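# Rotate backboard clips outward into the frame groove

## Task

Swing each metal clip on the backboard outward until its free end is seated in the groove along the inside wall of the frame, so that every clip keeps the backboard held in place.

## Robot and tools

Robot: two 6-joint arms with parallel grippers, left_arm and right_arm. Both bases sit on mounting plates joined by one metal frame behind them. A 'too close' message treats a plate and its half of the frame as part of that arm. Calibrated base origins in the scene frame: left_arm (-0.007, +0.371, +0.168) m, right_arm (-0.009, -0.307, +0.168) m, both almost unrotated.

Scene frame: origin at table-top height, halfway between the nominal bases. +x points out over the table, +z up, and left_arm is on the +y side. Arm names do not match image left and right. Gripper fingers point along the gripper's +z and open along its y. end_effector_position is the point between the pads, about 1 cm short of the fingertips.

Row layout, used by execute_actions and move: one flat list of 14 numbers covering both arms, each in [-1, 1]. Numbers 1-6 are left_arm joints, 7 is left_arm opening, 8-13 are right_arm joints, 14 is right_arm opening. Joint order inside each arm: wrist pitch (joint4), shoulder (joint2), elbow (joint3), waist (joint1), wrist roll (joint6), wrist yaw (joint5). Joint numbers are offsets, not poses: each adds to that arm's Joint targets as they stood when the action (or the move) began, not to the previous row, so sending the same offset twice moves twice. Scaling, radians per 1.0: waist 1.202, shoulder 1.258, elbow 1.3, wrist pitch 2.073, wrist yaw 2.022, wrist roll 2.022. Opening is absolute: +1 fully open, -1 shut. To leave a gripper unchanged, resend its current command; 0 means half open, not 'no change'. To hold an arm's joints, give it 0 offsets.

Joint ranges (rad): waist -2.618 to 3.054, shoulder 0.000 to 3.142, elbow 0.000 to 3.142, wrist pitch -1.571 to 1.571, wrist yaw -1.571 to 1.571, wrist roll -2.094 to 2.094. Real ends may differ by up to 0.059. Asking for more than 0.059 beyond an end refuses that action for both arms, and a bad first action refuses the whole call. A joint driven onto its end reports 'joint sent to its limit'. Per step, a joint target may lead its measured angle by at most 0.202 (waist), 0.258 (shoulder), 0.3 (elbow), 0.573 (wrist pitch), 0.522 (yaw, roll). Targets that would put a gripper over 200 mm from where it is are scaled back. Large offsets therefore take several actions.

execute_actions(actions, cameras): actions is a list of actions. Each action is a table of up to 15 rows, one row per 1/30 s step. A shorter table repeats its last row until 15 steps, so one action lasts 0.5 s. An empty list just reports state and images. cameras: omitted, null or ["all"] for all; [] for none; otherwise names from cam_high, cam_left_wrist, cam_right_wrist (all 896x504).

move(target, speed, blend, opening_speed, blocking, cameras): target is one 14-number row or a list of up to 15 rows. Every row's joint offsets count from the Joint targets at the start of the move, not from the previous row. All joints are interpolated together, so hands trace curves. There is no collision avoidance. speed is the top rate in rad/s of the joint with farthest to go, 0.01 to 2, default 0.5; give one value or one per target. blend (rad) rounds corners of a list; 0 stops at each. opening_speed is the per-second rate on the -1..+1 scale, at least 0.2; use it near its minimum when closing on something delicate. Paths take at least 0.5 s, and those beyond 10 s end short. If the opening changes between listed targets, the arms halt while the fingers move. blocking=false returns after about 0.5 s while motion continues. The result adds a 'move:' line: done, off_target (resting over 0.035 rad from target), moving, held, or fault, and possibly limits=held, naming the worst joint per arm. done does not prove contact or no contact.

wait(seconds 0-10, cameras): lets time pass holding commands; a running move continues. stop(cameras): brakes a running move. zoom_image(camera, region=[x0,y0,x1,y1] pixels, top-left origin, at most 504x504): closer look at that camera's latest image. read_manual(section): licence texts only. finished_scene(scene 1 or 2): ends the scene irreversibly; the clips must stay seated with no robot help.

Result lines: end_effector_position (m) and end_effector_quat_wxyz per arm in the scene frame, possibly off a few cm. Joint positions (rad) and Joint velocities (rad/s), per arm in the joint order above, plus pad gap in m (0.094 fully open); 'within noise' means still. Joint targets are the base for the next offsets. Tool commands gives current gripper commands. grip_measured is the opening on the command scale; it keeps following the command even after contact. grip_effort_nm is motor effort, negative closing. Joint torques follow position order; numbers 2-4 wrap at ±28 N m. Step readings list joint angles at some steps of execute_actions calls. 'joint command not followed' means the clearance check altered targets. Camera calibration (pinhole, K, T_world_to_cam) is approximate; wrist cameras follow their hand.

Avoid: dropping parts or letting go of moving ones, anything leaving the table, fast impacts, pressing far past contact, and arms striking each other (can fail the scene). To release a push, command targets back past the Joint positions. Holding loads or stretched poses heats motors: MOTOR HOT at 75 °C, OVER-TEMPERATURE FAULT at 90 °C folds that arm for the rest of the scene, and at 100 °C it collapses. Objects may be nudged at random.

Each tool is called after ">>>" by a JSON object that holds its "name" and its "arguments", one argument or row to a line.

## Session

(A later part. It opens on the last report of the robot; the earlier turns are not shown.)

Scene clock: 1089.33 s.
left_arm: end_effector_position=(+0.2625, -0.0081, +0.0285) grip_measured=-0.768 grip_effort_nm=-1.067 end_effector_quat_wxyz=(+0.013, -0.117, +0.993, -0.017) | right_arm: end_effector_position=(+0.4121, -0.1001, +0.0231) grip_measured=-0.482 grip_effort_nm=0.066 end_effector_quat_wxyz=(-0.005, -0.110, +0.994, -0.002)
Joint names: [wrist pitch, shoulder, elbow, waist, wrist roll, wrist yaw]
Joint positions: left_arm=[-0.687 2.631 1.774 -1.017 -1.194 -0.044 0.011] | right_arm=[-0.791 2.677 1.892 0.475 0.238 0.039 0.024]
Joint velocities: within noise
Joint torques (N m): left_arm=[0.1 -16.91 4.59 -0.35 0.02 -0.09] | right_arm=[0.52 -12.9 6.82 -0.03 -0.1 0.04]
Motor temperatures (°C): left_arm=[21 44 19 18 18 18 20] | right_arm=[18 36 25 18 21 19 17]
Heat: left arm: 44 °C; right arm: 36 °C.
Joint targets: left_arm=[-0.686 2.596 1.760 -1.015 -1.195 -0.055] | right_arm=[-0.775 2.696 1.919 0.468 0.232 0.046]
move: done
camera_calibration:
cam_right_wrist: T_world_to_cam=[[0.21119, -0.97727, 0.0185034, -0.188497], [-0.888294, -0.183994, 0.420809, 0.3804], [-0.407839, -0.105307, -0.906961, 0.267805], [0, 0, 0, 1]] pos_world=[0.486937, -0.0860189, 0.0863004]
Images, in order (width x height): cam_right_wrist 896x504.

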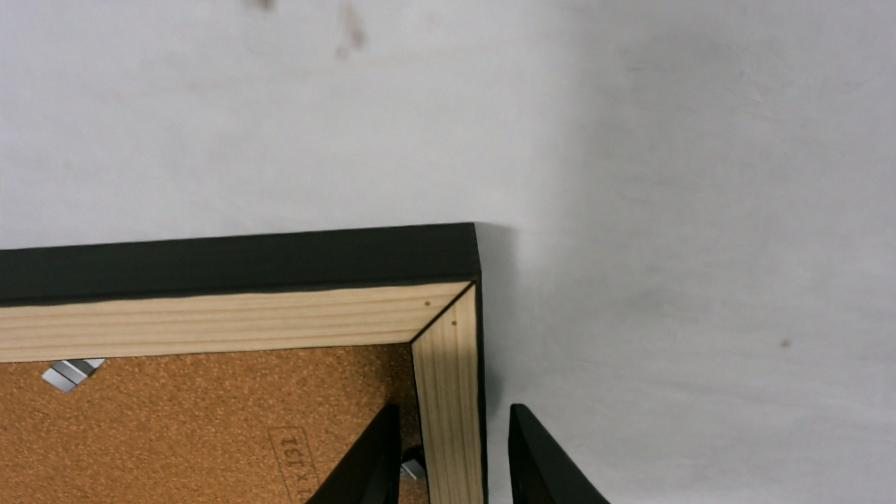

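>>> {"name": "move", "arguments": {
  "target": [0,0,0,0,0,0,-0.8,0,0,0,0,0,0,-0.62],
  "cameras": ["cam_right_wrist"],
  "opening_speed": 0.2
}}

>>> {"name": "zoom_image", "arguments": {
  "camera": "cam_right_wrist",
  "region": [360, 390, 500, 504]
}}

Scene clock: 1097.10 s.
left_arm: end_effector_position=(+0.2625, -0.0081, +0.0285) grip_measured=-0.768 grip_effort_nm=-1.057 end_effector_quat_wxyz=(+0.013, -0.117, +0.993, -0.017) | right_arm: end_effector_position=(+0.4133, -0.0995, +0.0231) grip_measured=-0.618 grip_effort_nm=-0.154 end_effector_quat_wxyz=(-0.003, -0.110, +0.994, -0.001)
Joint names: [wrist pitch, shoulder, elbow, waist, wrist roll, wrist yaw]
Joint positions: left_arm=[-0.687 2.631 1.774 -1.017 -1.194 -0.044 0.011] | right_arm=[-0.786 2.677 1.892 0.475 0.238 0.039 0.018]
Joint velocities: within noise
Joint torques (N m): left_arm=[0.11 -16.84 4.7 -0.25 -0.02 -0.08] | right_arm=[0.47 -12.9 6.82 -0.06 -0.1 0.04]
Motor temperatures (°C): left_arm=[21 44 19 18 18 18 20] | right_arm=[18 35 25 18 21 19 17]
Heat: left arm: 44 °C; right arm: 35 °C.
Joint targets: left_arm=[-0.686 2.596 1.760 -1.015 -1.195 -0.055] | right_arm=[-0.775 2.696 1.919 0.468 0.232 0.046]
move: done
camera_calibration:
cam_right_wrist: T_world_to_cam=[[0.210898, -0.977357, 0.0172063, -0.188032], [-0.890336, -0.184795, 0.416117, 0.382443], [-0.403515, -0.103078, -0.909148, 0.266826], [0, 0, 0, 1]] pos_world=[0.487827, -0.0855968, 0.0866787]
Images, in order (width x height): cam_right_wrist 896x504.

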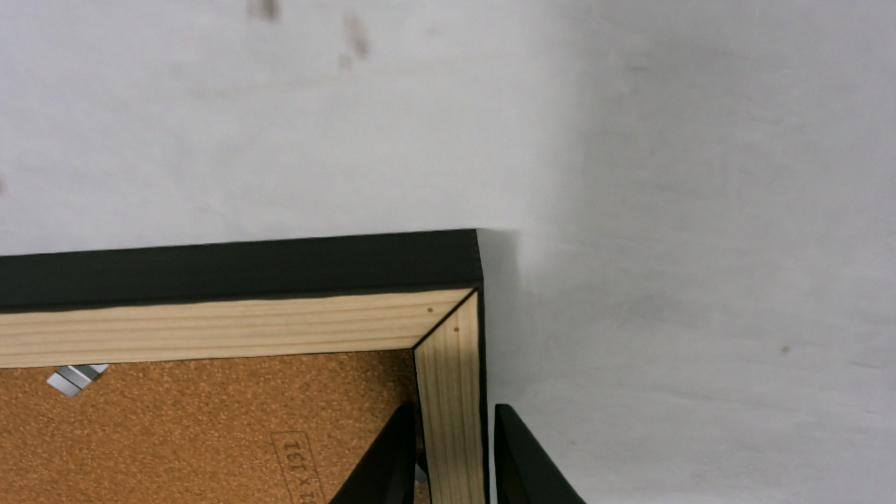

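Scaled by 3.600.

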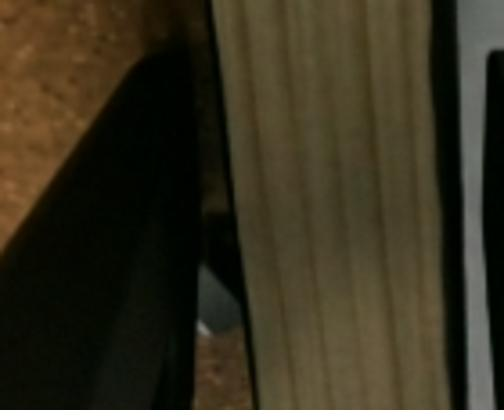

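>>> {"name": "move", "arguments": {
  "target": [0,0,0,0,0,0,-0.8,0,0,0,0,0,0,-0.65],
  "cameras": ["cam_right_wrist"],
  "opening_speed": 0.2
}}

>>> {"name": "zoom_image", "arguments": {
  "camera": "cam_right_wrist",
  "region": [360, 390, 500, 504]
}}

Scene clock: 1101.70 s.
left_arm: end_effector_position=(+0.2625, -0.0081, +0.0285) grip_measured=-0.768 grip_effort_nm=-1.057 end_effector_quat_wxyz=(+0.013, -0.117, +0.993, -0.017) | right_arm: end_effector_position=(+0.4134, -0.0994, +0.0231) grip_measured=-0.648 grip_effort_nm=-0.159 end_effector_quat_wxyz=(-0.002, -0.110, +0.994, -0.001)
Joint names: [wrist pitch, shoulder, elbow, waist, wrist roll, wrist yaw]
Joint positions: left_arm=[-0.687 2.631 1.774 -1.017 -1.194 -0.044 0.011] | right_arm=[-0.785 2.677 1.892 0.475 0.238 0.039 0.017]
Joint velocities: within noise
Joint torques (N m): left_arm=[0.09 -16.84 4.66 -0.09 0.01 -0.06] | right_arm=[0.47 -12.9 6.8 -0.09 -0.09 0.04]
Motor temperatures (°C): left_arm=[21 45 19 18 18 18 20] | right_arm=[18 35 25 18 21 19 17]
Heat: left arm: 45 °C; right arm: 35 °C.
Joint targets: left_arm=[-0.686 2.596 1.760 -1.015 -1.195 -0.055] | right_arm=[-0.774 2.696 1.919 0.468 0.232 0.046]
move: done
camera_calibration:
cam_right_wrist: T_world_to_cam=[[0.210877, -0.977363, 0.0171135, -0.187998], [-0.890481, -0.184851, 0.415781, 0.382589], [-0.403206, -0.102918, -0.909304, 0.266756], [0, 0, 0, 1]] pos_world=[0.48789, -0.0855667, 0.0867059]
Images, in order (width x height): cam_right_wrist 896x504.

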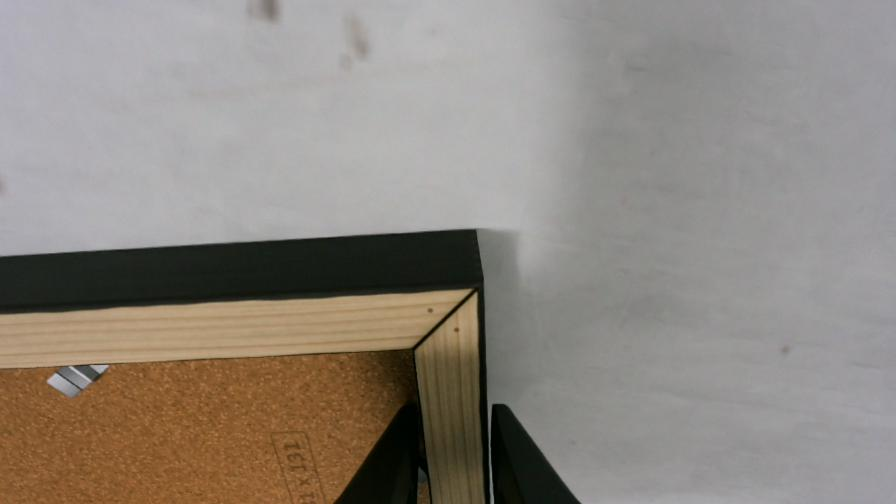

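Scaled by 3.600.

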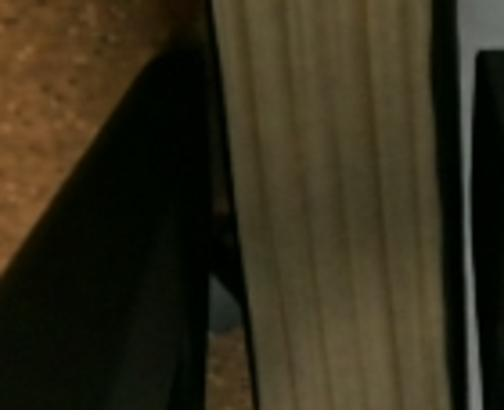

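>>> {"name": "move", "arguments": {
  "target": [0,0,0,0,0,0,-0.8,-0.030,0,0,0,0,0,-0.64],
  "cameras": ["cam_right_wrist"],
  "speed": 0.1
}}

>>> {"name": "zoom_image", "arguments": {
  "camera": "cam_right_wrist",
  "region": [360, 390, 500, 504]
}}

Scene clock: 1109.50 s.
left_arm: end_effector_position=(+0.2625, -0.0081, +0.0285) grip_measured=-0.768 grip_effort_nm=-1.048 end_effector_quat_wxyz=(+0.013, -0.117, +0.993, -0.017) | right_arm: end_effector_position=(+0.4085, -0.1019, +0.0232) grip_measured=-0.642 grip_effort_nm=0.061 end_effector_quat_wxyz=(-0.013, -0.111, +0.994, -0.005)
Joint names: [wrist pitch, shoulder, elbow, waist, wrist roll, wrist yaw]
Joint positions: left_arm=[-0.687 2.631 1.774 -1.017 -1.194 -0.044 0.011] | right_arm=[-0.808 2.677 1.892 0.475 0.238 0.039 0.017]
Joint velocities: within noise
Joint torques (N m): left_arm=[0.09 -16.88 4.74 -0.28 0.03 -0.07] | right_arm=[0.02 -12.88 6.78 -0.05 -0.1 0.04]
Motor temperatures (°C): left_arm=[21 45 19 18 18 18 20] | right_arm=[18 34 25 18 21 19 17]
Heat: left arm: 45 °C; right arm: 34 °C.
Joint targets: left_arm=[-0.686 2.596 1.760 -1.015 -1.195 -0.055] | right_arm=[-0.837 2.696 1.919 0.468 0.232 0.046]
move: done
camera_calibration:
cam_right_wrist: T_world_to_cam=[[0.212124, -0.976984, 0.0224773, -0.189936], [-0.881884, -0.181465, 0.435144, 0.374096], [-0.42105, -0.112127, -0.90008, 0.27074], [0, 0, 0, 1]] pos_world=[0.484194, -0.0873219, 0.0851713]
Images, in order (width x height): cam_right_wrist 896x504.

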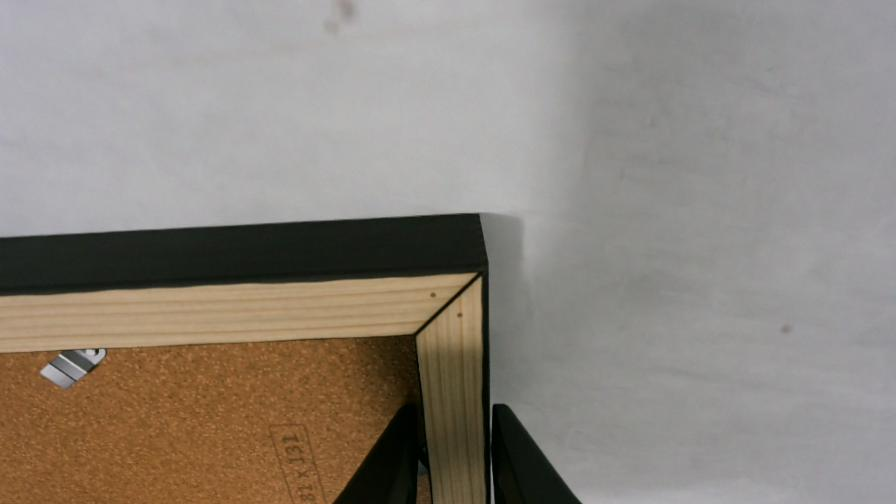

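Scaled by 3.600.

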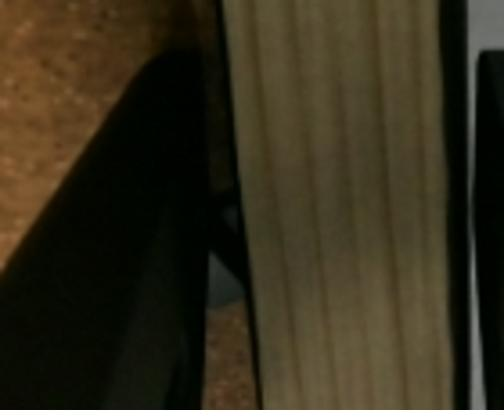

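>>> {"name": "move", "arguments": {
  "target": [0,0,0,0,0,0,-0.8,0,0,0,0,0,0,-0.45],
  "cameras": ["cam_right_wrist"]
}}

>>> {"name": "zoom_image", "arguments": {
  "camera": "cam_right_wrist",
  "region": [360, 390, 500, 504]
}}

Scene clock: 1115.60 s.
left_arm: end_effector_position=(+0.2625, -0.0081, +0.0285) grip_measured=-0.768 grip_effort_nm=-1.053 end_effector_quat_wxyz=(+0.013, -0.117, +0.993, -0.017) | right_arm: end_effector_position=(+0.4052, -0.1035, +0.0233) grip_measured=-0.452 grip_effort_nm=0.061 end_effector_quat_wxyz=(-0.020, -0.111, +0.994, -0.007)
Joint names: [wrist pitch, shoulder, elbow, waist, wrist roll, wrist yaw]
Joint positions: left_arm=[-0.687 2.631 1.774 -1.017 -1.194 -0.044 0.011] | right_arm=[-0.822 2.677 1.892 0.475 0.238 0.039 0.026]
Joint velocities: within noise
Joint torques (N m): left_arm=[0.05 -16.81 4.7 -0.18 0.01 -0.08] | right_arm=[0.14 -12.85 6.75 -0.05 -0.1 0.04]
Motor temperatures (°C): left_arm=[21 45 19 18 18 18 20] | right_arm=[17 34 25 18 21 19 17]
Heat: left arm: 45 °C; right arm: 34 °C.
Joint targets: left_arm=[-0.686 2.596 1.760 -1.015 -1.195 -0.055] | right_arm=[-0.837 2.696 1.919 0.468 0.232 0.046]
move: done
camera_calibration:
cam_right_wrist: T_world_to_cam=[[0.212999, -0.976707, 0.0259755, -0.191222], [-0.876047, -0.17914, 0.447718, 0.368487], [-0.432636, -0.118119, -0.893798, 0.273246], [0, 0, 0, 1]] pos_world=[0.481758, -0.0884816, 0.084215]
Images, in order (width x height): cam_right_wrist 896x504.

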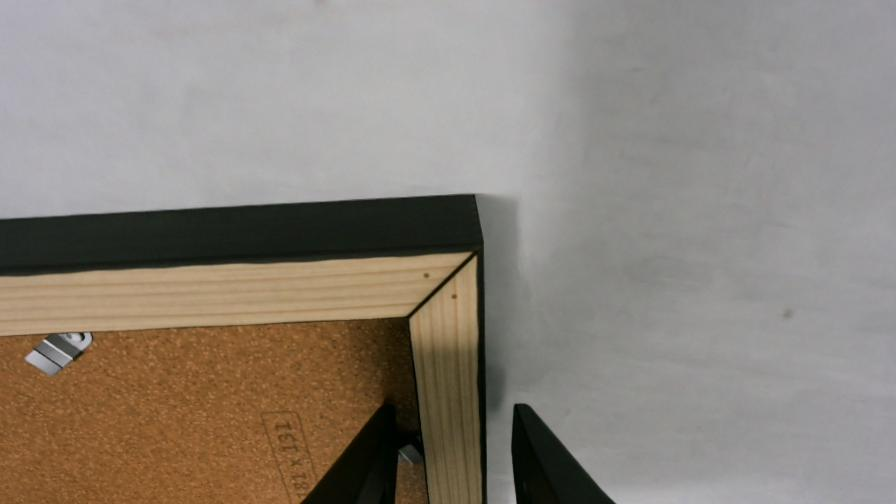

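Scaled by 3.600.

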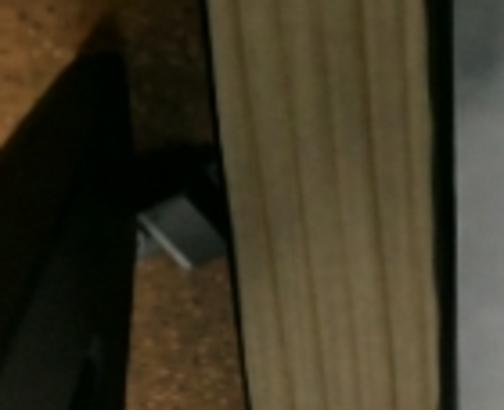

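>>> {"name": "move", "arguments": {
  "target": [0,0,0,0,0,0,-0.8,0.008,0,0,0,0,0,-0.62],
  "cameras": ["cam_right_wrist"],
  "opening_speed": 0.2
}}

>>> {"name": "zoom_image", "arguments": {
  "camera": "cam_right_wrist",
  "region": [360, 390, 500, 504]
}}

Scene clock: 1122.83 s.
left_arm: end_effector_position=(+0.2629, -0.0087, +0.0285) grip_measured=-0.768 grip_effort_nm=-1.057 end_effector_quat_wxyz=(+0.014, -0.117, +0.993, -0.018) | right_arm: end_effector_position=(+0.4048, -0.1025, +0.0233) grip_measured=-0.617 grip_effort_nm=-0.222 end_effector_quat_wxyz=(-0.021, -0.111, +0.994, -0.004)
Joint names: [wrist pitch, shoulder, elbow, waist, wrist roll, wrist yaw]
Joint positions: left_arm=[-0.684 2.631 1.774 -1.017 -1.194 -0.044 0.011] | right_arm=[-0.822 2.677 1.892 0.475 0.237 0.033 0.018]
Joint velocities: within noise
Joint torques (N m): left_arm=[0.04 -16.83 4.71 -0.32 0.03 -0.07] | right_arm=[0.31 -12.85 6.74 -0.06 -0.09 0.1]
Motor temperatures (°C): left_arm=[21 45 19 18 18 18 20] | right_arm=[17 34 25 18 21 19 17]
Heat: left arm: 45 °C; right arm: 34 °C.
Joint targets: left_arm=[-0.686 2.596 1.760 -1.015 -1.195 -0.055] | right_arm=[-0.820 2.696 1.919 0.468 0.232 0.046]
move: done
camera_calibration:
cam_right_wrist: T_world_to_cam=[[0.213557, -0.976725, 0.0200293, -0.190256], [-0.874736, -0.182048, 0.449106, 0.367376], [-0.435006, -0.11343, -0.893254, 0.274582], [0, 0, 0, 1]] pos_world=[0.481433, -0.087802, 0.0840918]
Images, in order (width x height): cam_right_wrist 896x504.

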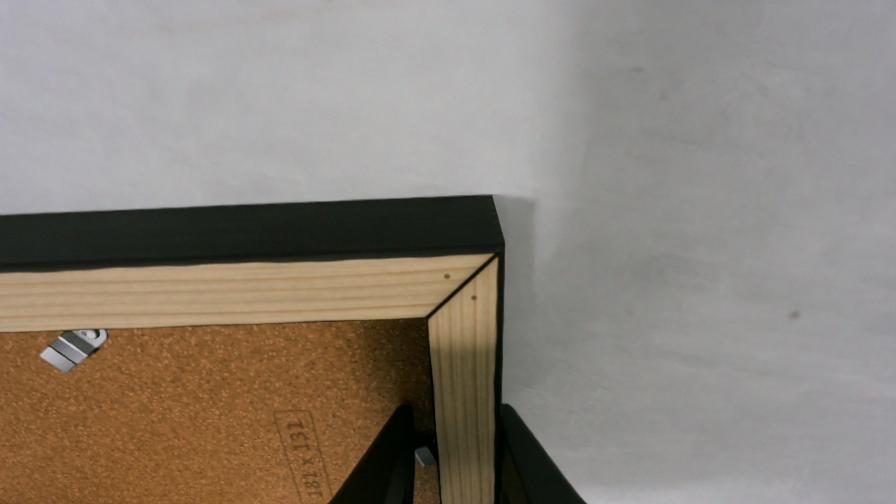

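Scaled by 3.600.

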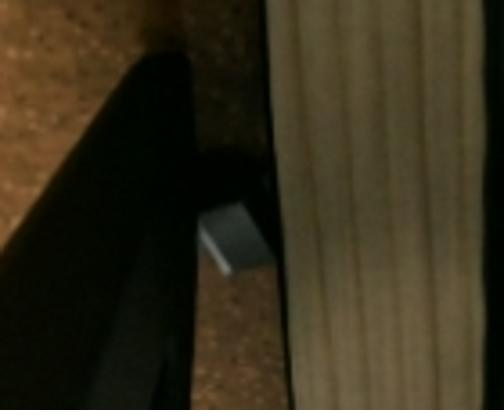

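>>> {"name": "move", "arguments": {
  "target": [0,0,0,0,0,0,-0.8,0,0,0,0,0,0,-0.645],
  "cameras": ["cam_right_wrist"],
  "opening_speed": 0.2
}}

>>> {"name": "zoom_image", "arguments": {
  "camera": "cam_right_wrist",
  "region": [360, 390, 500, 504]
}}

Scene clock: 1126.40 s.
left_arm: end_effector_position=(+0.2629, -0.0087, +0.0285) grip_measured=-0.768 grip_effort_nm=-1.062 end_effector_quat_wxyz=(+0.014, -0.117, +0.993, -0.018) | right_arm: end_effector_position=(+0.4048, -0.1028, +0.0233) grip_measured=-0.641 grip_effort_nm=-0.256 end_effector_quat_wxyz=(-0.021, -0.112, +0.994, -0.005)
Joint names: [wrist pitch, shoulder, elbow, waist, wrist roll, wrist yaw]
Joint positions: left_arm=[-0.684 2.631 1.774 -1.017 -1.194 -0.044 0.011] | right_arm=[-0.822 2.677 1.892 0.475 0.236 0.035 0.017]
Joint velocities: within noise
Joint torques (N m): left_arm=[0.07 -16.85 4.7 -0.09 0.03 -0.09] | right_arm=[0.31 -12.83 6.76 -0.06 -0.08 0.09]
Motor temperatures (°C): left_arm=[21 45 19 18 18 18 20] | right_arm=[17 34 25 18 21 19 17]
Heat: left arm: 45 °C; right arm: 34 °C.
Joint targets: left_arm=[-0.686 2.596 1.760 -1.015 -1.195 -0.055] | right_arm=[-0.820 2.696 1.919 0.468 0.232 0.046]
move: done
camera_calibration:
cam_right_wrist: T_world_to_cam=[[0.214744, -0.976432, 0.0215518, -0.191029], [-0.874656, -0.182449, 0.449098, 0.367281], [-0.434582, -0.115292, -0.893223, 0.274204], [0, 0, 0, 1]] pos_world=[0.481431, -0.0879036, 0.0840968]
Images, in order (width x height): cam_right_wrist 896x504.

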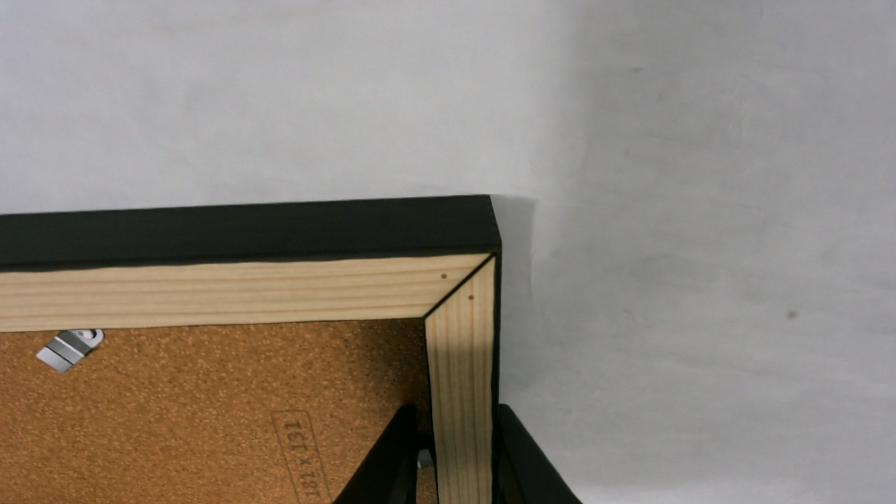

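Scaled by 3.600.

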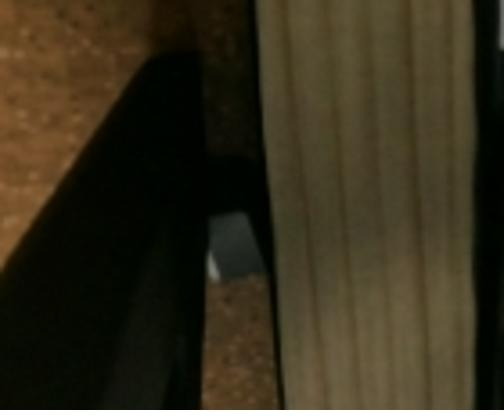

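>>> {"name": "move", "arguments": {
  "target": [
    [0,0,0,0,0,0,-0.8,0,0,0,0,0,0,-0.45],
    [0,0,0,0,0,0,-0.8,0.0251,-0.1208,-0.0985,0,0,0,-0.45],
    [0,0,0,0,0,0,-0.8,-0.1307,0.1693,0.3862,0.119,0.822,0,-0.25]
  ],
  "speed": 0.4
}}

Scene clock: 1197.13 s.
left_arm: end_effector_position=(+0.2629, -0.0087, +0.0285) grip_measured=-0.768 grip_effort_nm=-1.057 end_effector_quat_wxyz=(+0.014, -0.117, +0.993, -0.018) | right_arm: end_effector_position=(+0.4232, -0.0211, +0.0389) grip_measured=-0.252 grip_effort_nm=0.061 end_effector_quat_wxyz=(-0.003, +0.606, +0.796, -0.001)
Joint names: [wrist pitch, shoulder, elbow, waist, wrist roll, wrist yaw]
Joint positions: left_arm=[-0.684 2.631 1.774 -1.017 -1.194 -0.044 0.011] | right_arm=[-1.075 2.89 2.391 0.602 1.886 0.035 0.035]
Joint velocities: within noise
Joint torques (N m): left_arm=[0.04 -16.84 4.59 -0.29 0.02 -0.07] | right_arm=[0.2 -14.28 7.54 1.5 0.03 0.08]
Motor temperatures (°C): left_arm=[21 47 19 18 18 18 20] | right_arm=[17 35 26 18 21 19 17]
Heat: left arm: 47 °C; right arm: 35 °C.
Joint targets: left_arm=[-0.686 2.596 1.760 -1.015 -1.195 -0.055] | right_arm=[-1.091 2.909 2.421 0.611 1.894 0.046]
move: done
camera_calibration:
cam_left_wrist: T_world_to_cam=[[0.213377, -0.97689, 0.0124838, -0.059757], [-0.898227, -0.191137, 0.395797, 0.262001], [-0.384264, -0.0956673, -0.918253, 0.210515], [0, 0, 0, 1]] pos_world=[0.32898, 0.0118414, 0.0903531]
cam_right_wrist: T_world_to_cam=[[-0.965757, -0.258582, 0.0211588, 0.399143], [-0.226945, 0.881483, 0.414107, 0.140995], [-0.125732, 0.395125, -0.909982, 0.186273], [0, 0, 0, 1]] pos_world=[0.440894, -0.0946749, 0.102673]

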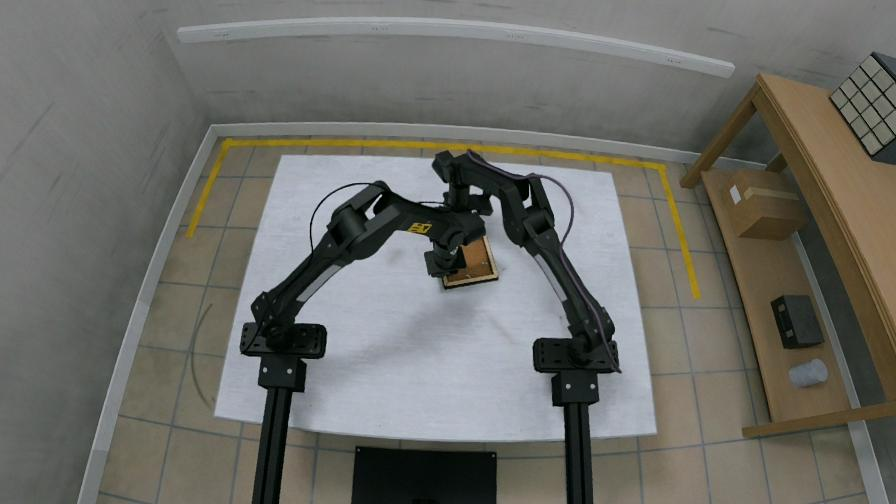

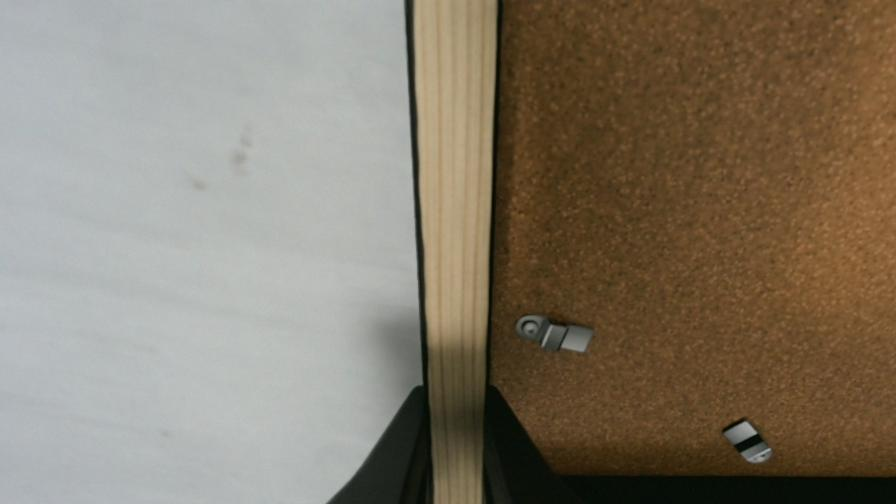

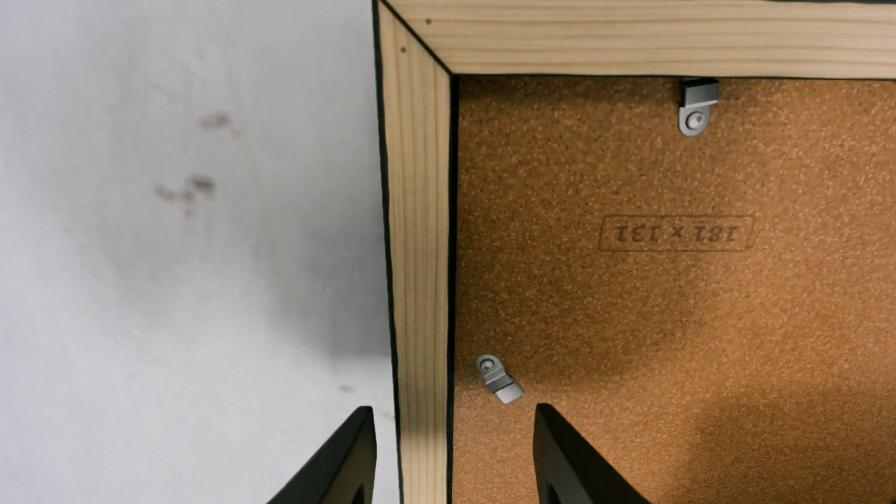

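>>> {"name": "move", "arguments": {
  "target": [0,0,0,0,0,0,-0.8,0.026,0.012,-0.0369,-0.0183,0.0079,0,-0.25],
  "speed": 0.2,
  "cameras": ["cam_right_wrist"]
}}

Scene clock: 1237.50 s.
left_arm: end_effector_position=(+0.2629, -0.0087, +0.0285) grip_measured=-0.768 grip_effort_nm=-1.057 end_effector_quat_wxyz=(+0.014, -0.117, +0.993, -0.018) | right_arm: end_effector_position=(+0.4272, -0.0230, +0.0291) grip_measured=-0.252 grip_effort_nm=0.066 end_effector_quat_wxyz=(-0.001, +0.615, +0.788, +0.004)
Joint names: [wrist pitch, shoulder, elbow, waist, wrist roll, wrist yaw]
Joint positions: left_arm=[-0.684 2.631 1.774 -1.017 -1.194 -0.044 0.011] | right_arm=[-1.041 2.907 2.385 0.594 1.902 0.035 0.035]
Joint velocities: within noise
Joint torques (N m): left_arm=[0.05 -16.73 4.62 -0.18 0.03 -0.1] | right_arm=[0.43 -14.45 4.57 0.23 0.04 0.1]
Motor temperatures (°C): left_arm=[21 49 19 18 18 18 20] | right_arm=[17 35 26 18 21 19 17]
Heat: left arm: 49 °C; right arm: 35 °C.
Joint targets: left_arm=[-0.686 2.596 1.760 -1.015 -1.195 -0.055] | right_arm=[-1.037 2.924 2.373 0.589 1.910 0.046]
move: done
camera_calibration:
cam_right_wrist: T_world_to_cam=[[-0.971947, -0.234957, 0.0107297, 0.406231], [-0.20916, 0.884294, 0.417464, 0.140003], [-0.107574, 0.403509, -0.90863, 0.170972], [0, 0, 0, 1]] pos_world=[0.44251, -0.0973459, 0.0925455]
Images, in order (width x height): cam_right_wrist 896x504.

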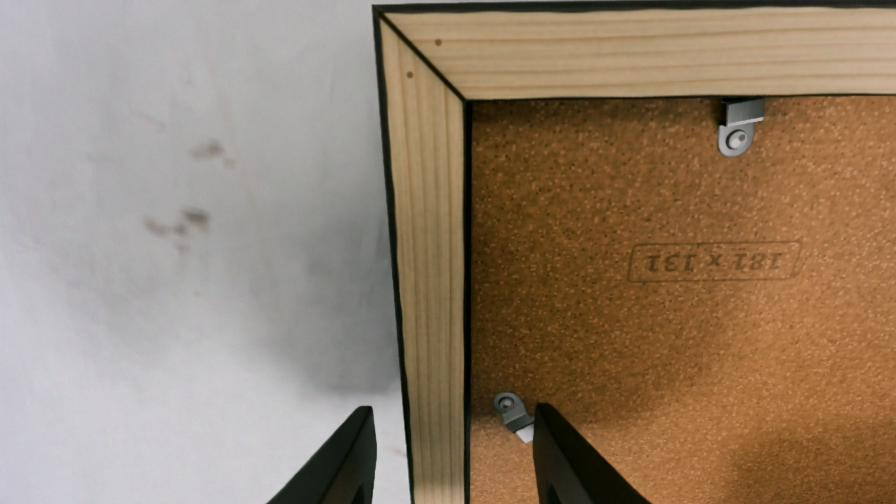

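>>> {"name": "move", "arguments": {
  "target": [0,0,0,0,0,0,-0.8,-0.002,0.0095,0,0,0,0,-0.25],
  "speed": 0.2,
  "cameras": ["cam_right_wrist"]
}}

Scene clock: 1253.47 s.
left_arm: end_effector_position=(+0.2629, -0.0087, +0.0285) grip_measured=-0.768 grip_effort_nm=-1.057 end_effector_quat_wxyz=(+0.014, -0.117, +0.993, -0.018) | right_arm: end_effector_position=(+0.4252, -0.0241, +0.0243) grip_measured=-0.252 grip_effort_nm=0.061 end_effector_quat_wxyz=(-0.002, +0.615, +0.788, +0.000)
Joint names: [wrist pitch, shoulder, elbow, waist, wrist roll, wrist yaw]
Joint positions: left_arm=[-0.684 2.631 1.774 -1.017 -1.194 -0.044 0.011] | right_arm=[-1.04 2.916 2.385 0.594 1.903 0.035 0.035]
Joint velocities: within noise
Joint torques (N m): left_arm=[0.04 -16.98 4.64 -0.21 0.02 -0.07] | right_arm=[0.34 -14.17 4.49 0.21 0.03 0.09]
Motor temperatures (°C): left_arm=[20 49 19 18 18 18 20] | right_arm=[17 35 25 18 21 19 17]
Heat: left arm: 49 °C; right arm: 35 °C.
Joint targets: left_arm=[-0.686 2.596 1.760 -1.015 -1.195 -0.055] | right_arm=[-1.041 2.936 2.373 0.589 1.910 0.046]
move: done
camera_calibration:
cam_right_wrist: T_world_to_cam=[[-0.971854, -0.234845, 0.018636, 0.40392], [-0.206193, 0.886208, 0.414872, 0.14135], [-0.113946, 0.399352, -0.909689, 0.169493], [0, 0, 0, 1]] pos_world=[0.44101, -0.0980943, 0.0880159]
Images, in order (width x height): cam_right_wrist 896x504.

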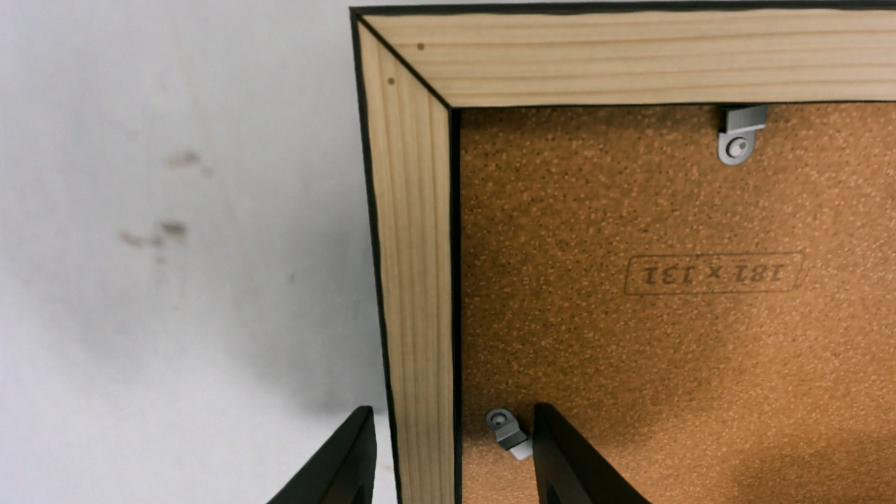

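>>> {"name": "move", "arguments": {
  "target": [0,0,0,0,0,0,-0.8,0,0.002,0,0,0,0,-0.45],
  "speed": 0.2,
  "opening_speed": 0.3,
  "cameras": ["cam_right_wrist"]
}}

>>> {"name": "zoom_image", "arguments": {
  "camera": "cam_right_wrist",
  "region": [350, 360, 570, 504]
}}

Scene clock: 1258.93 s.
left_arm: end_effector_position=(+0.2629, -0.0087, +0.0285) grip_measured=-0.768 grip_effort_nm=-1.057 end_effector_quat_wxyz=(+0.014, -0.117, +0.993, -0.018) | right_arm: end_effector_position=(+0.4242, -0.0247, +0.0243) grip_measured=-0.446 grip_effort_nm=-0.247 end_effector_quat_wxyz=(-0.003, +0.616, +0.788, -0.002)
Joint names: [wrist pitch, shoulder, elbow, waist, wrist roll, wrist yaw]
Joint positions: left_arm=[-0.684 2.631 1.774 -1.017 -1.194 -0.044 0.011] | right_arm=[-1.045 2.916 2.385 0.594 1.904 0.035 0.026]
Joint velocities: within noise
Joint torques (N m): left_arm=[0.06 -16.92 4.57 -0.21 0.01 -0.07] | right_arm=[0.37 -13.94 4.53 0.23 0.03 0.08]
Motor temperatures (°C): left_arm=[20 49 19 18 18 18 20] | right_arm=[17 37 25 18 21 19 17]
Heat: left arm: 49 °C; right arm: 37 °C.
Joint targets: left_arm=[-0.686 2.596 1.760 -1.015 -1.195 -0.055] | right_arm=[-1.041 2.939 2.373 0.589 1.910 0.046]
move: done
camera_calibration:
cam_right_wrist: T_world_to_cam=[[-0.971989, -0.233868, 0.023309, 0.402726], [-0.203634, 0.887525, 0.413319, 0.140716], [-0.117349, 0.396995, -0.910288, 0.171049], [0, 0, 0, 1]] pos_world=[0.440172, -0.0986094, 0.0881559]
Images, in order (width x height): cam_right_wrist 896x504.

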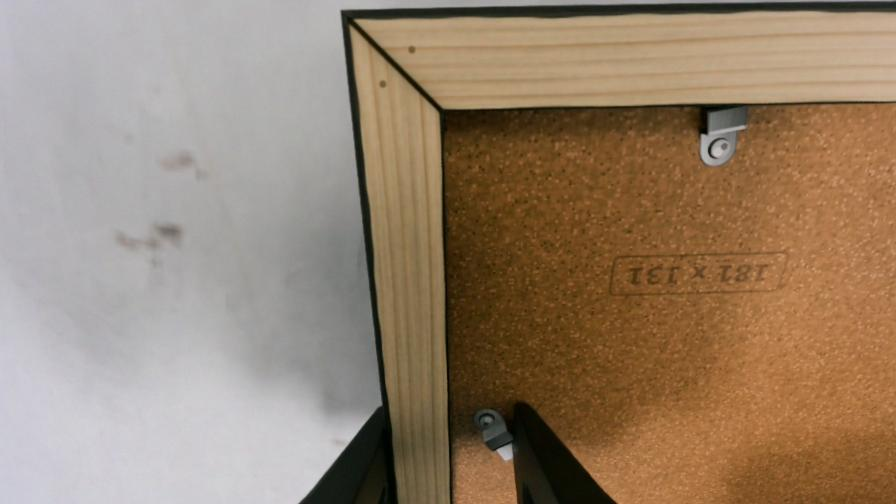

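Scaled by 2.291.

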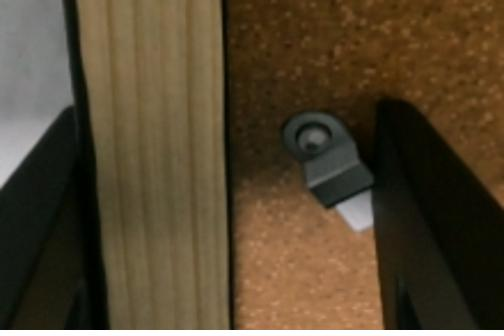

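>>> {"name": "move", "arguments": {
  "target": [0,0,0,0,0,0,-0.8,0,0,0,0,0,0,-0.55],
  "opening_speed": 0.2,
  "cameras": ["cam_right_wrist"]
}}

>>> {"name": "zoom_image", "arguments": {
  "camera": "cam_right_wrist",
  "region": [350, 360, 570, 504]
}}

Scene clock: 1263.23 s.
left_arm: end_effector_position=(+0.2629, -0.0087, +0.0285) grip_measured=-0.768 grip_effort_nm=-1.057 end_effector_quat_wxyz=(+0.014, -0.117, +0.993, -0.018) | right_arm: end_effector_position=(+0.4262, -0.0234, +0.0243) grip_measured=-0.546 grip_effort_nm=-0.256 end_effector_quat_wxyz=(-0.002, +0.617, +0.787, +0.002)
Joint names: [wrist pitch, shoulder, elbow, waist, wrist roll, wrist yaw]
Joint positions: left_arm=[-0.684 2.631 1.774 -1.017 -1.194 -0.044 0.011] | right_arm=[-1.035 2.916 2.385 0.594 1.907 0.035 0.021]
Joint velocities: within noise
Joint torques (N m): left_arm=[0.06 -16.88 4.82 -0.2 0.01 -0.07] | right_arm=[0.31 -13.97 4.51 0.28 -0.01 0.08]
Motor temperatures (°C): left_arm=[20 49 19 18 18 18 20] | right_arm=[17 38 25 18 21 19 17]
Heat: left arm: 49 °C; right arm: 38 °C.
Joint targets: left_arm=[-0.686 2.596 1.760 -1.015 -1.195 -0.055] | right_arm=[-1.041 2.939 2.373 0.589 1.910 0.046]
move: done
camera_calibration:
cam_right_wrist: T_world_to_cam=[[-0.972848, -0.230999, 0.0143461, 0.40561], [-0.204237, 0.885994, 0.416296, 0.140123], [-0.108874, 0.402063, -0.909116, 0.167242], [0, 0, 0, 1]] pos_world=[0.441424, -0.0976939, 0.0878908]
Images, in order (width x height): cam_right_wrist 896x504.

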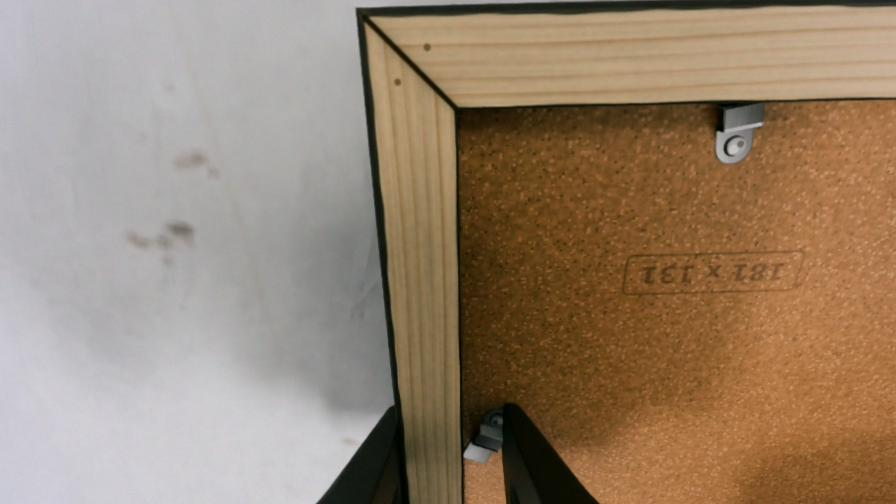

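Scaled by 2.291.

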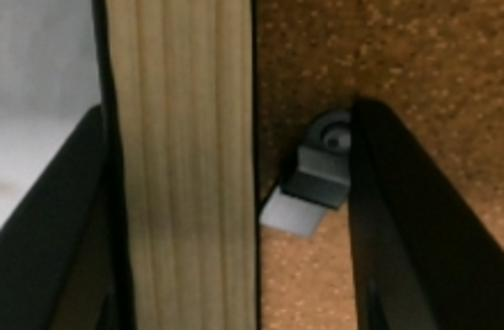

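>>> {"name": "move", "arguments": {
  "target": [0,0,0,0,0,0,-0.8,0,0,0,0,0,0,-0.61],
  "opening_speed": 0.2,
  "cameras": ["cam_right_wrist"]
}}

>>> {"name": "zoom_image", "arguments": {
  "camera": "cam_right_wrist",
  "region": [350, 360, 570, 504]
}}

Scene clock: 1268.53 s.
left_arm: end_effector_position=(+0.2629, -0.0087, +0.0285) grip_measured=-0.768 grip_effort_nm=-1.053 end_effector_quat_wxyz=(+0.014, -0.117, +0.993, -0.018) | right_arm: end_effector_position=(+0.4269, -0.0237, +0.0243) grip_measured=-0.610 grip_effort_nm=-0.886 end_effector_quat_wxyz=(-0.001, +0.618, +0.786, +0.003)
Joint names: [wrist pitch, shoulder, elbow, waist, wrist roll, wrist yaw]
Joint positions: left_arm=[-0.684 2.631 1.774 -1.017 -1.194 -0.044 0.011] | right_arm=[-1.033 2.916 2.385 0.593 1.907 0.035 0.018]
Joint velocities: left_arm=[within noise] | right_arm=[-0.007 0.002 -0.012 0.002 -0.037 0.022 -0.004]
Joint torques (N m): left_arm=[0.07 -16.85 4.51 -0.21 0.01 -0.09] | right_arm=[0.29 -13.98 4.55 0.34 0.01 0.09]
Motor temperatures (°C): left_arm=[20 49 19 18 18 18 21] | right_arm=[17 38 25 18 21 19 17]
Heat: left arm: 49 °C; right arm: 38 °C.
Joint targets: left_arm=[-0.686 2.596 1.760 -1.015 -1.195 -0.055] | right_arm=[-1.041 2.939 2.373 0.589 1.910 0.046]
move: done
camera_calibration:
cam_right_wrist: T_world_to_cam=[[-0.973325, -0.229083, 0.0125996, 0.406543], [-0.203128, 0.885975, 0.416878, 0.140006], [-0.106663, 0.403198, -0.908875, 0.166474], [0, 0, 0, 1]] pos_world=[0.441894, -0.0980317, 0.0878168]
Images, in order (width x height): cam_right_wrist 896x504.

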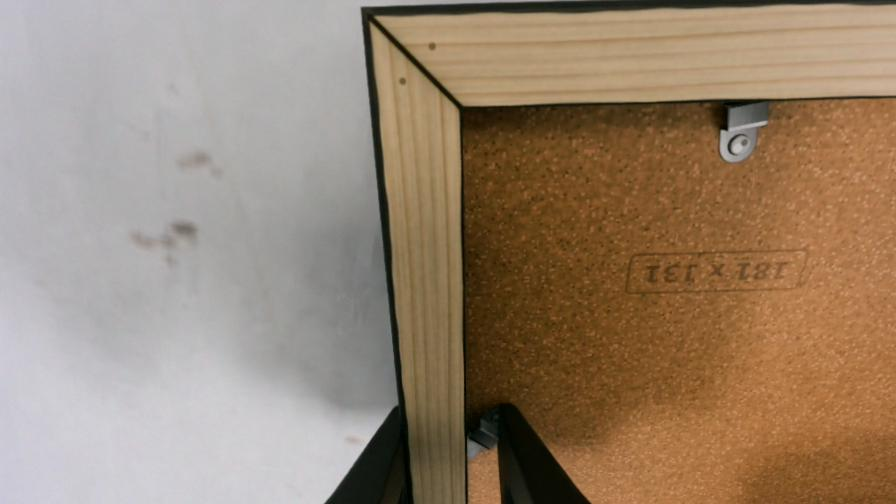

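Scaled by 2.291.

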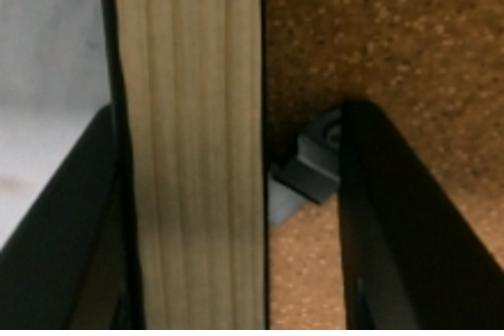

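>>> {"name": "move", "arguments": {
  "target": [0,0,0,0,0,0,-0.8,0,0,0,0,0,0,-0.64],
  "opening_speed": 0.2,
  "cameras": ["cam_right_wrist"]
}}

>>> {"name": "zoom_image", "arguments": {
  "camera": "cam_right_wrist",
  "region": [350, 360, 570, 504]
}}

Scene clock: 1272.37 s.
left_arm: end_effector_position=(+0.2626, -0.0084, +0.0286) grip_measured=-0.769 grip_effort_nm=-1.053 end_effector_quat_wxyz=(+0.013, -0.117, +0.993, -0.018) | right_arm: end_effector_position=(+0.4276, -0.0234, +0.0243) grip_measured=-0.639 grip_effort_nm=-0.090 end_effector_quat_wxyz=(-0.001, +0.618, +0.786, +0.005)
Joint names: [wrist pitch, shoulder, elbow, waist, wrist roll, wrist yaw]
Joint positions: left_arm=[-0.685 2.63 1.773 -1.017 -1.194 -0.044 0.011] | right_arm=[-1.03 2.916 2.385 0.593 1.908 0.036 0.017]
Joint velocities: within noise
Joint torques (N m): left_arm=[0.05 -16.76 4.82 -0.13 0 -0.11] | right_arm=[0.29 -13.97 4.53 0.31 -0.02 0.08]
Motor temperatures (°C): left_arm=[20 50 19 18 18 18 21] | right_arm=[17 39 25 18 21 19 17]
Heat: left arm: 50 °C; right arm: 39 °C.
Joint targets: left_arm=[-0.686 2.596 1.761 -1.015 -1.195 -0.055] | right_arm=[-1.041 2.939 2.373 0.589 1.910 0.046]
move: done
camera_calibration:
cam_right_wrist: T_world_to_cam=[[-0.973562, -0.228228, 0.00947729, 0.4075], [-0.203577, 0.885729, 0.417181, 0.140062], [-0.103607, 0.404222, -0.908774, 0.165148], [0, 0, 0, 1]] pos_world=[0.44235, -0.0978109, 0.0877887]
Images, in order (width x height): cam_right_wrist 896x504.

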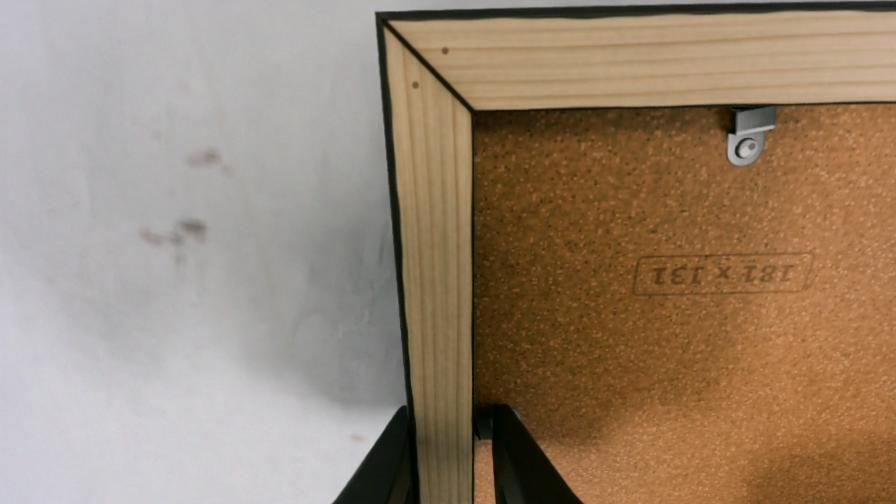

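Scaled by 2.291.

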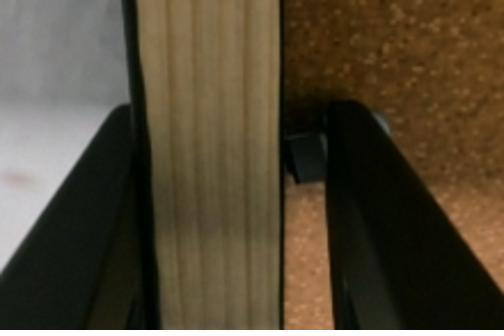

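>>> {"name": "move", "arguments": {
  "target": [
    [0,0,0,0,0,0,-0.8,0,0,0,0,0,0,-0.652],
    [0,0,0,0,0,0,-0.8,0,0,0,0,0,0,-0.4]
  ],
  "opening_speed": 0.3,
  "cameras": ["cam_right_wrist"]
}}

>>> {"name": "zoom_image", "arguments": {
  "camera": "cam_right_wrist",
  "region": [350, 360, 570, 504]
}}

Scene clock: 1278.57 s.
left_arm: end_effector_position=(+0.2626, -0.0084, +0.0286) grip_measured=-0.769 grip_effort_nm=-1.043 end_effector_quat_wxyz=(+0.013, -0.117, +0.993, -0.018) | right_arm: end_effector_position=(+0.4308, -0.0229, +0.0244) grip_measured=-0.402 grip_effort_nm=0.076 end_effector_quat_wxyz=(+0.005, +0.618, +0.786, +0.009)
Joint names: [wrist pitch, shoulder, elbow, waist, wrist roll, wrist yaw]
Joint positions: left_arm=[-0.685 2.63 1.773 -1.017 -1.194 -0.044 0.011] | right_arm=[-1.019 2.916 2.385 0.593 1.908 0.043 0.028]
Joint velocities: within noise
Joint torques (N m): left_arm=[0.04 -16.66 4.79 -0.2 0.01 -0.11] | right_arm=[0.18 -14.01 4.55 0.28 -0.03 -0.01]
Motor temperatures (°C): left_arm=[20 50 19 18 18 18 21] | right_arm=[17 39 25 18 21 19 17]
Heat: left arm: 50 °C; right arm: 39 °C.
Joint targets: left_arm=[-0.686 2.596 1.761 -1.015 -1.195 -0.055] | right_arm=[-1.041 2.939 2.373 0.589 1.910 0.046]
move: done
camera_calibration:
cam_right_wrist: T_world_to_cam=[[-0.97373, -0.227669, -0.00409321, 0.411117], [-0.208829, 0.885698, 0.414643, 0.142558], [-0.090776, 0.404605, -0.909975, 0.159814], [0, 0, 0, 1]] pos_world=[0.444594, -0.097326, 0.0879988]
Images, in order (width x height): cam_right_wrist 896x504.

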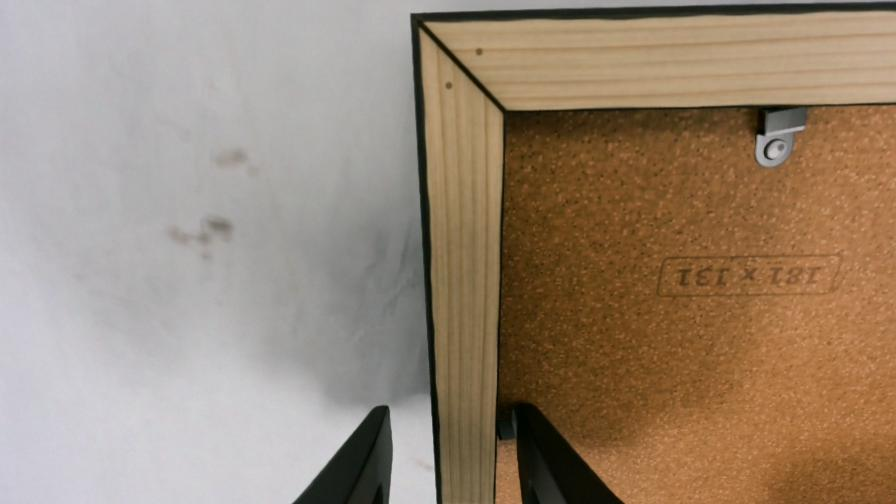

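Scaled by 2.291.

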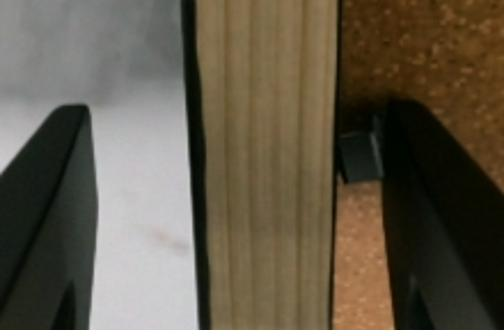

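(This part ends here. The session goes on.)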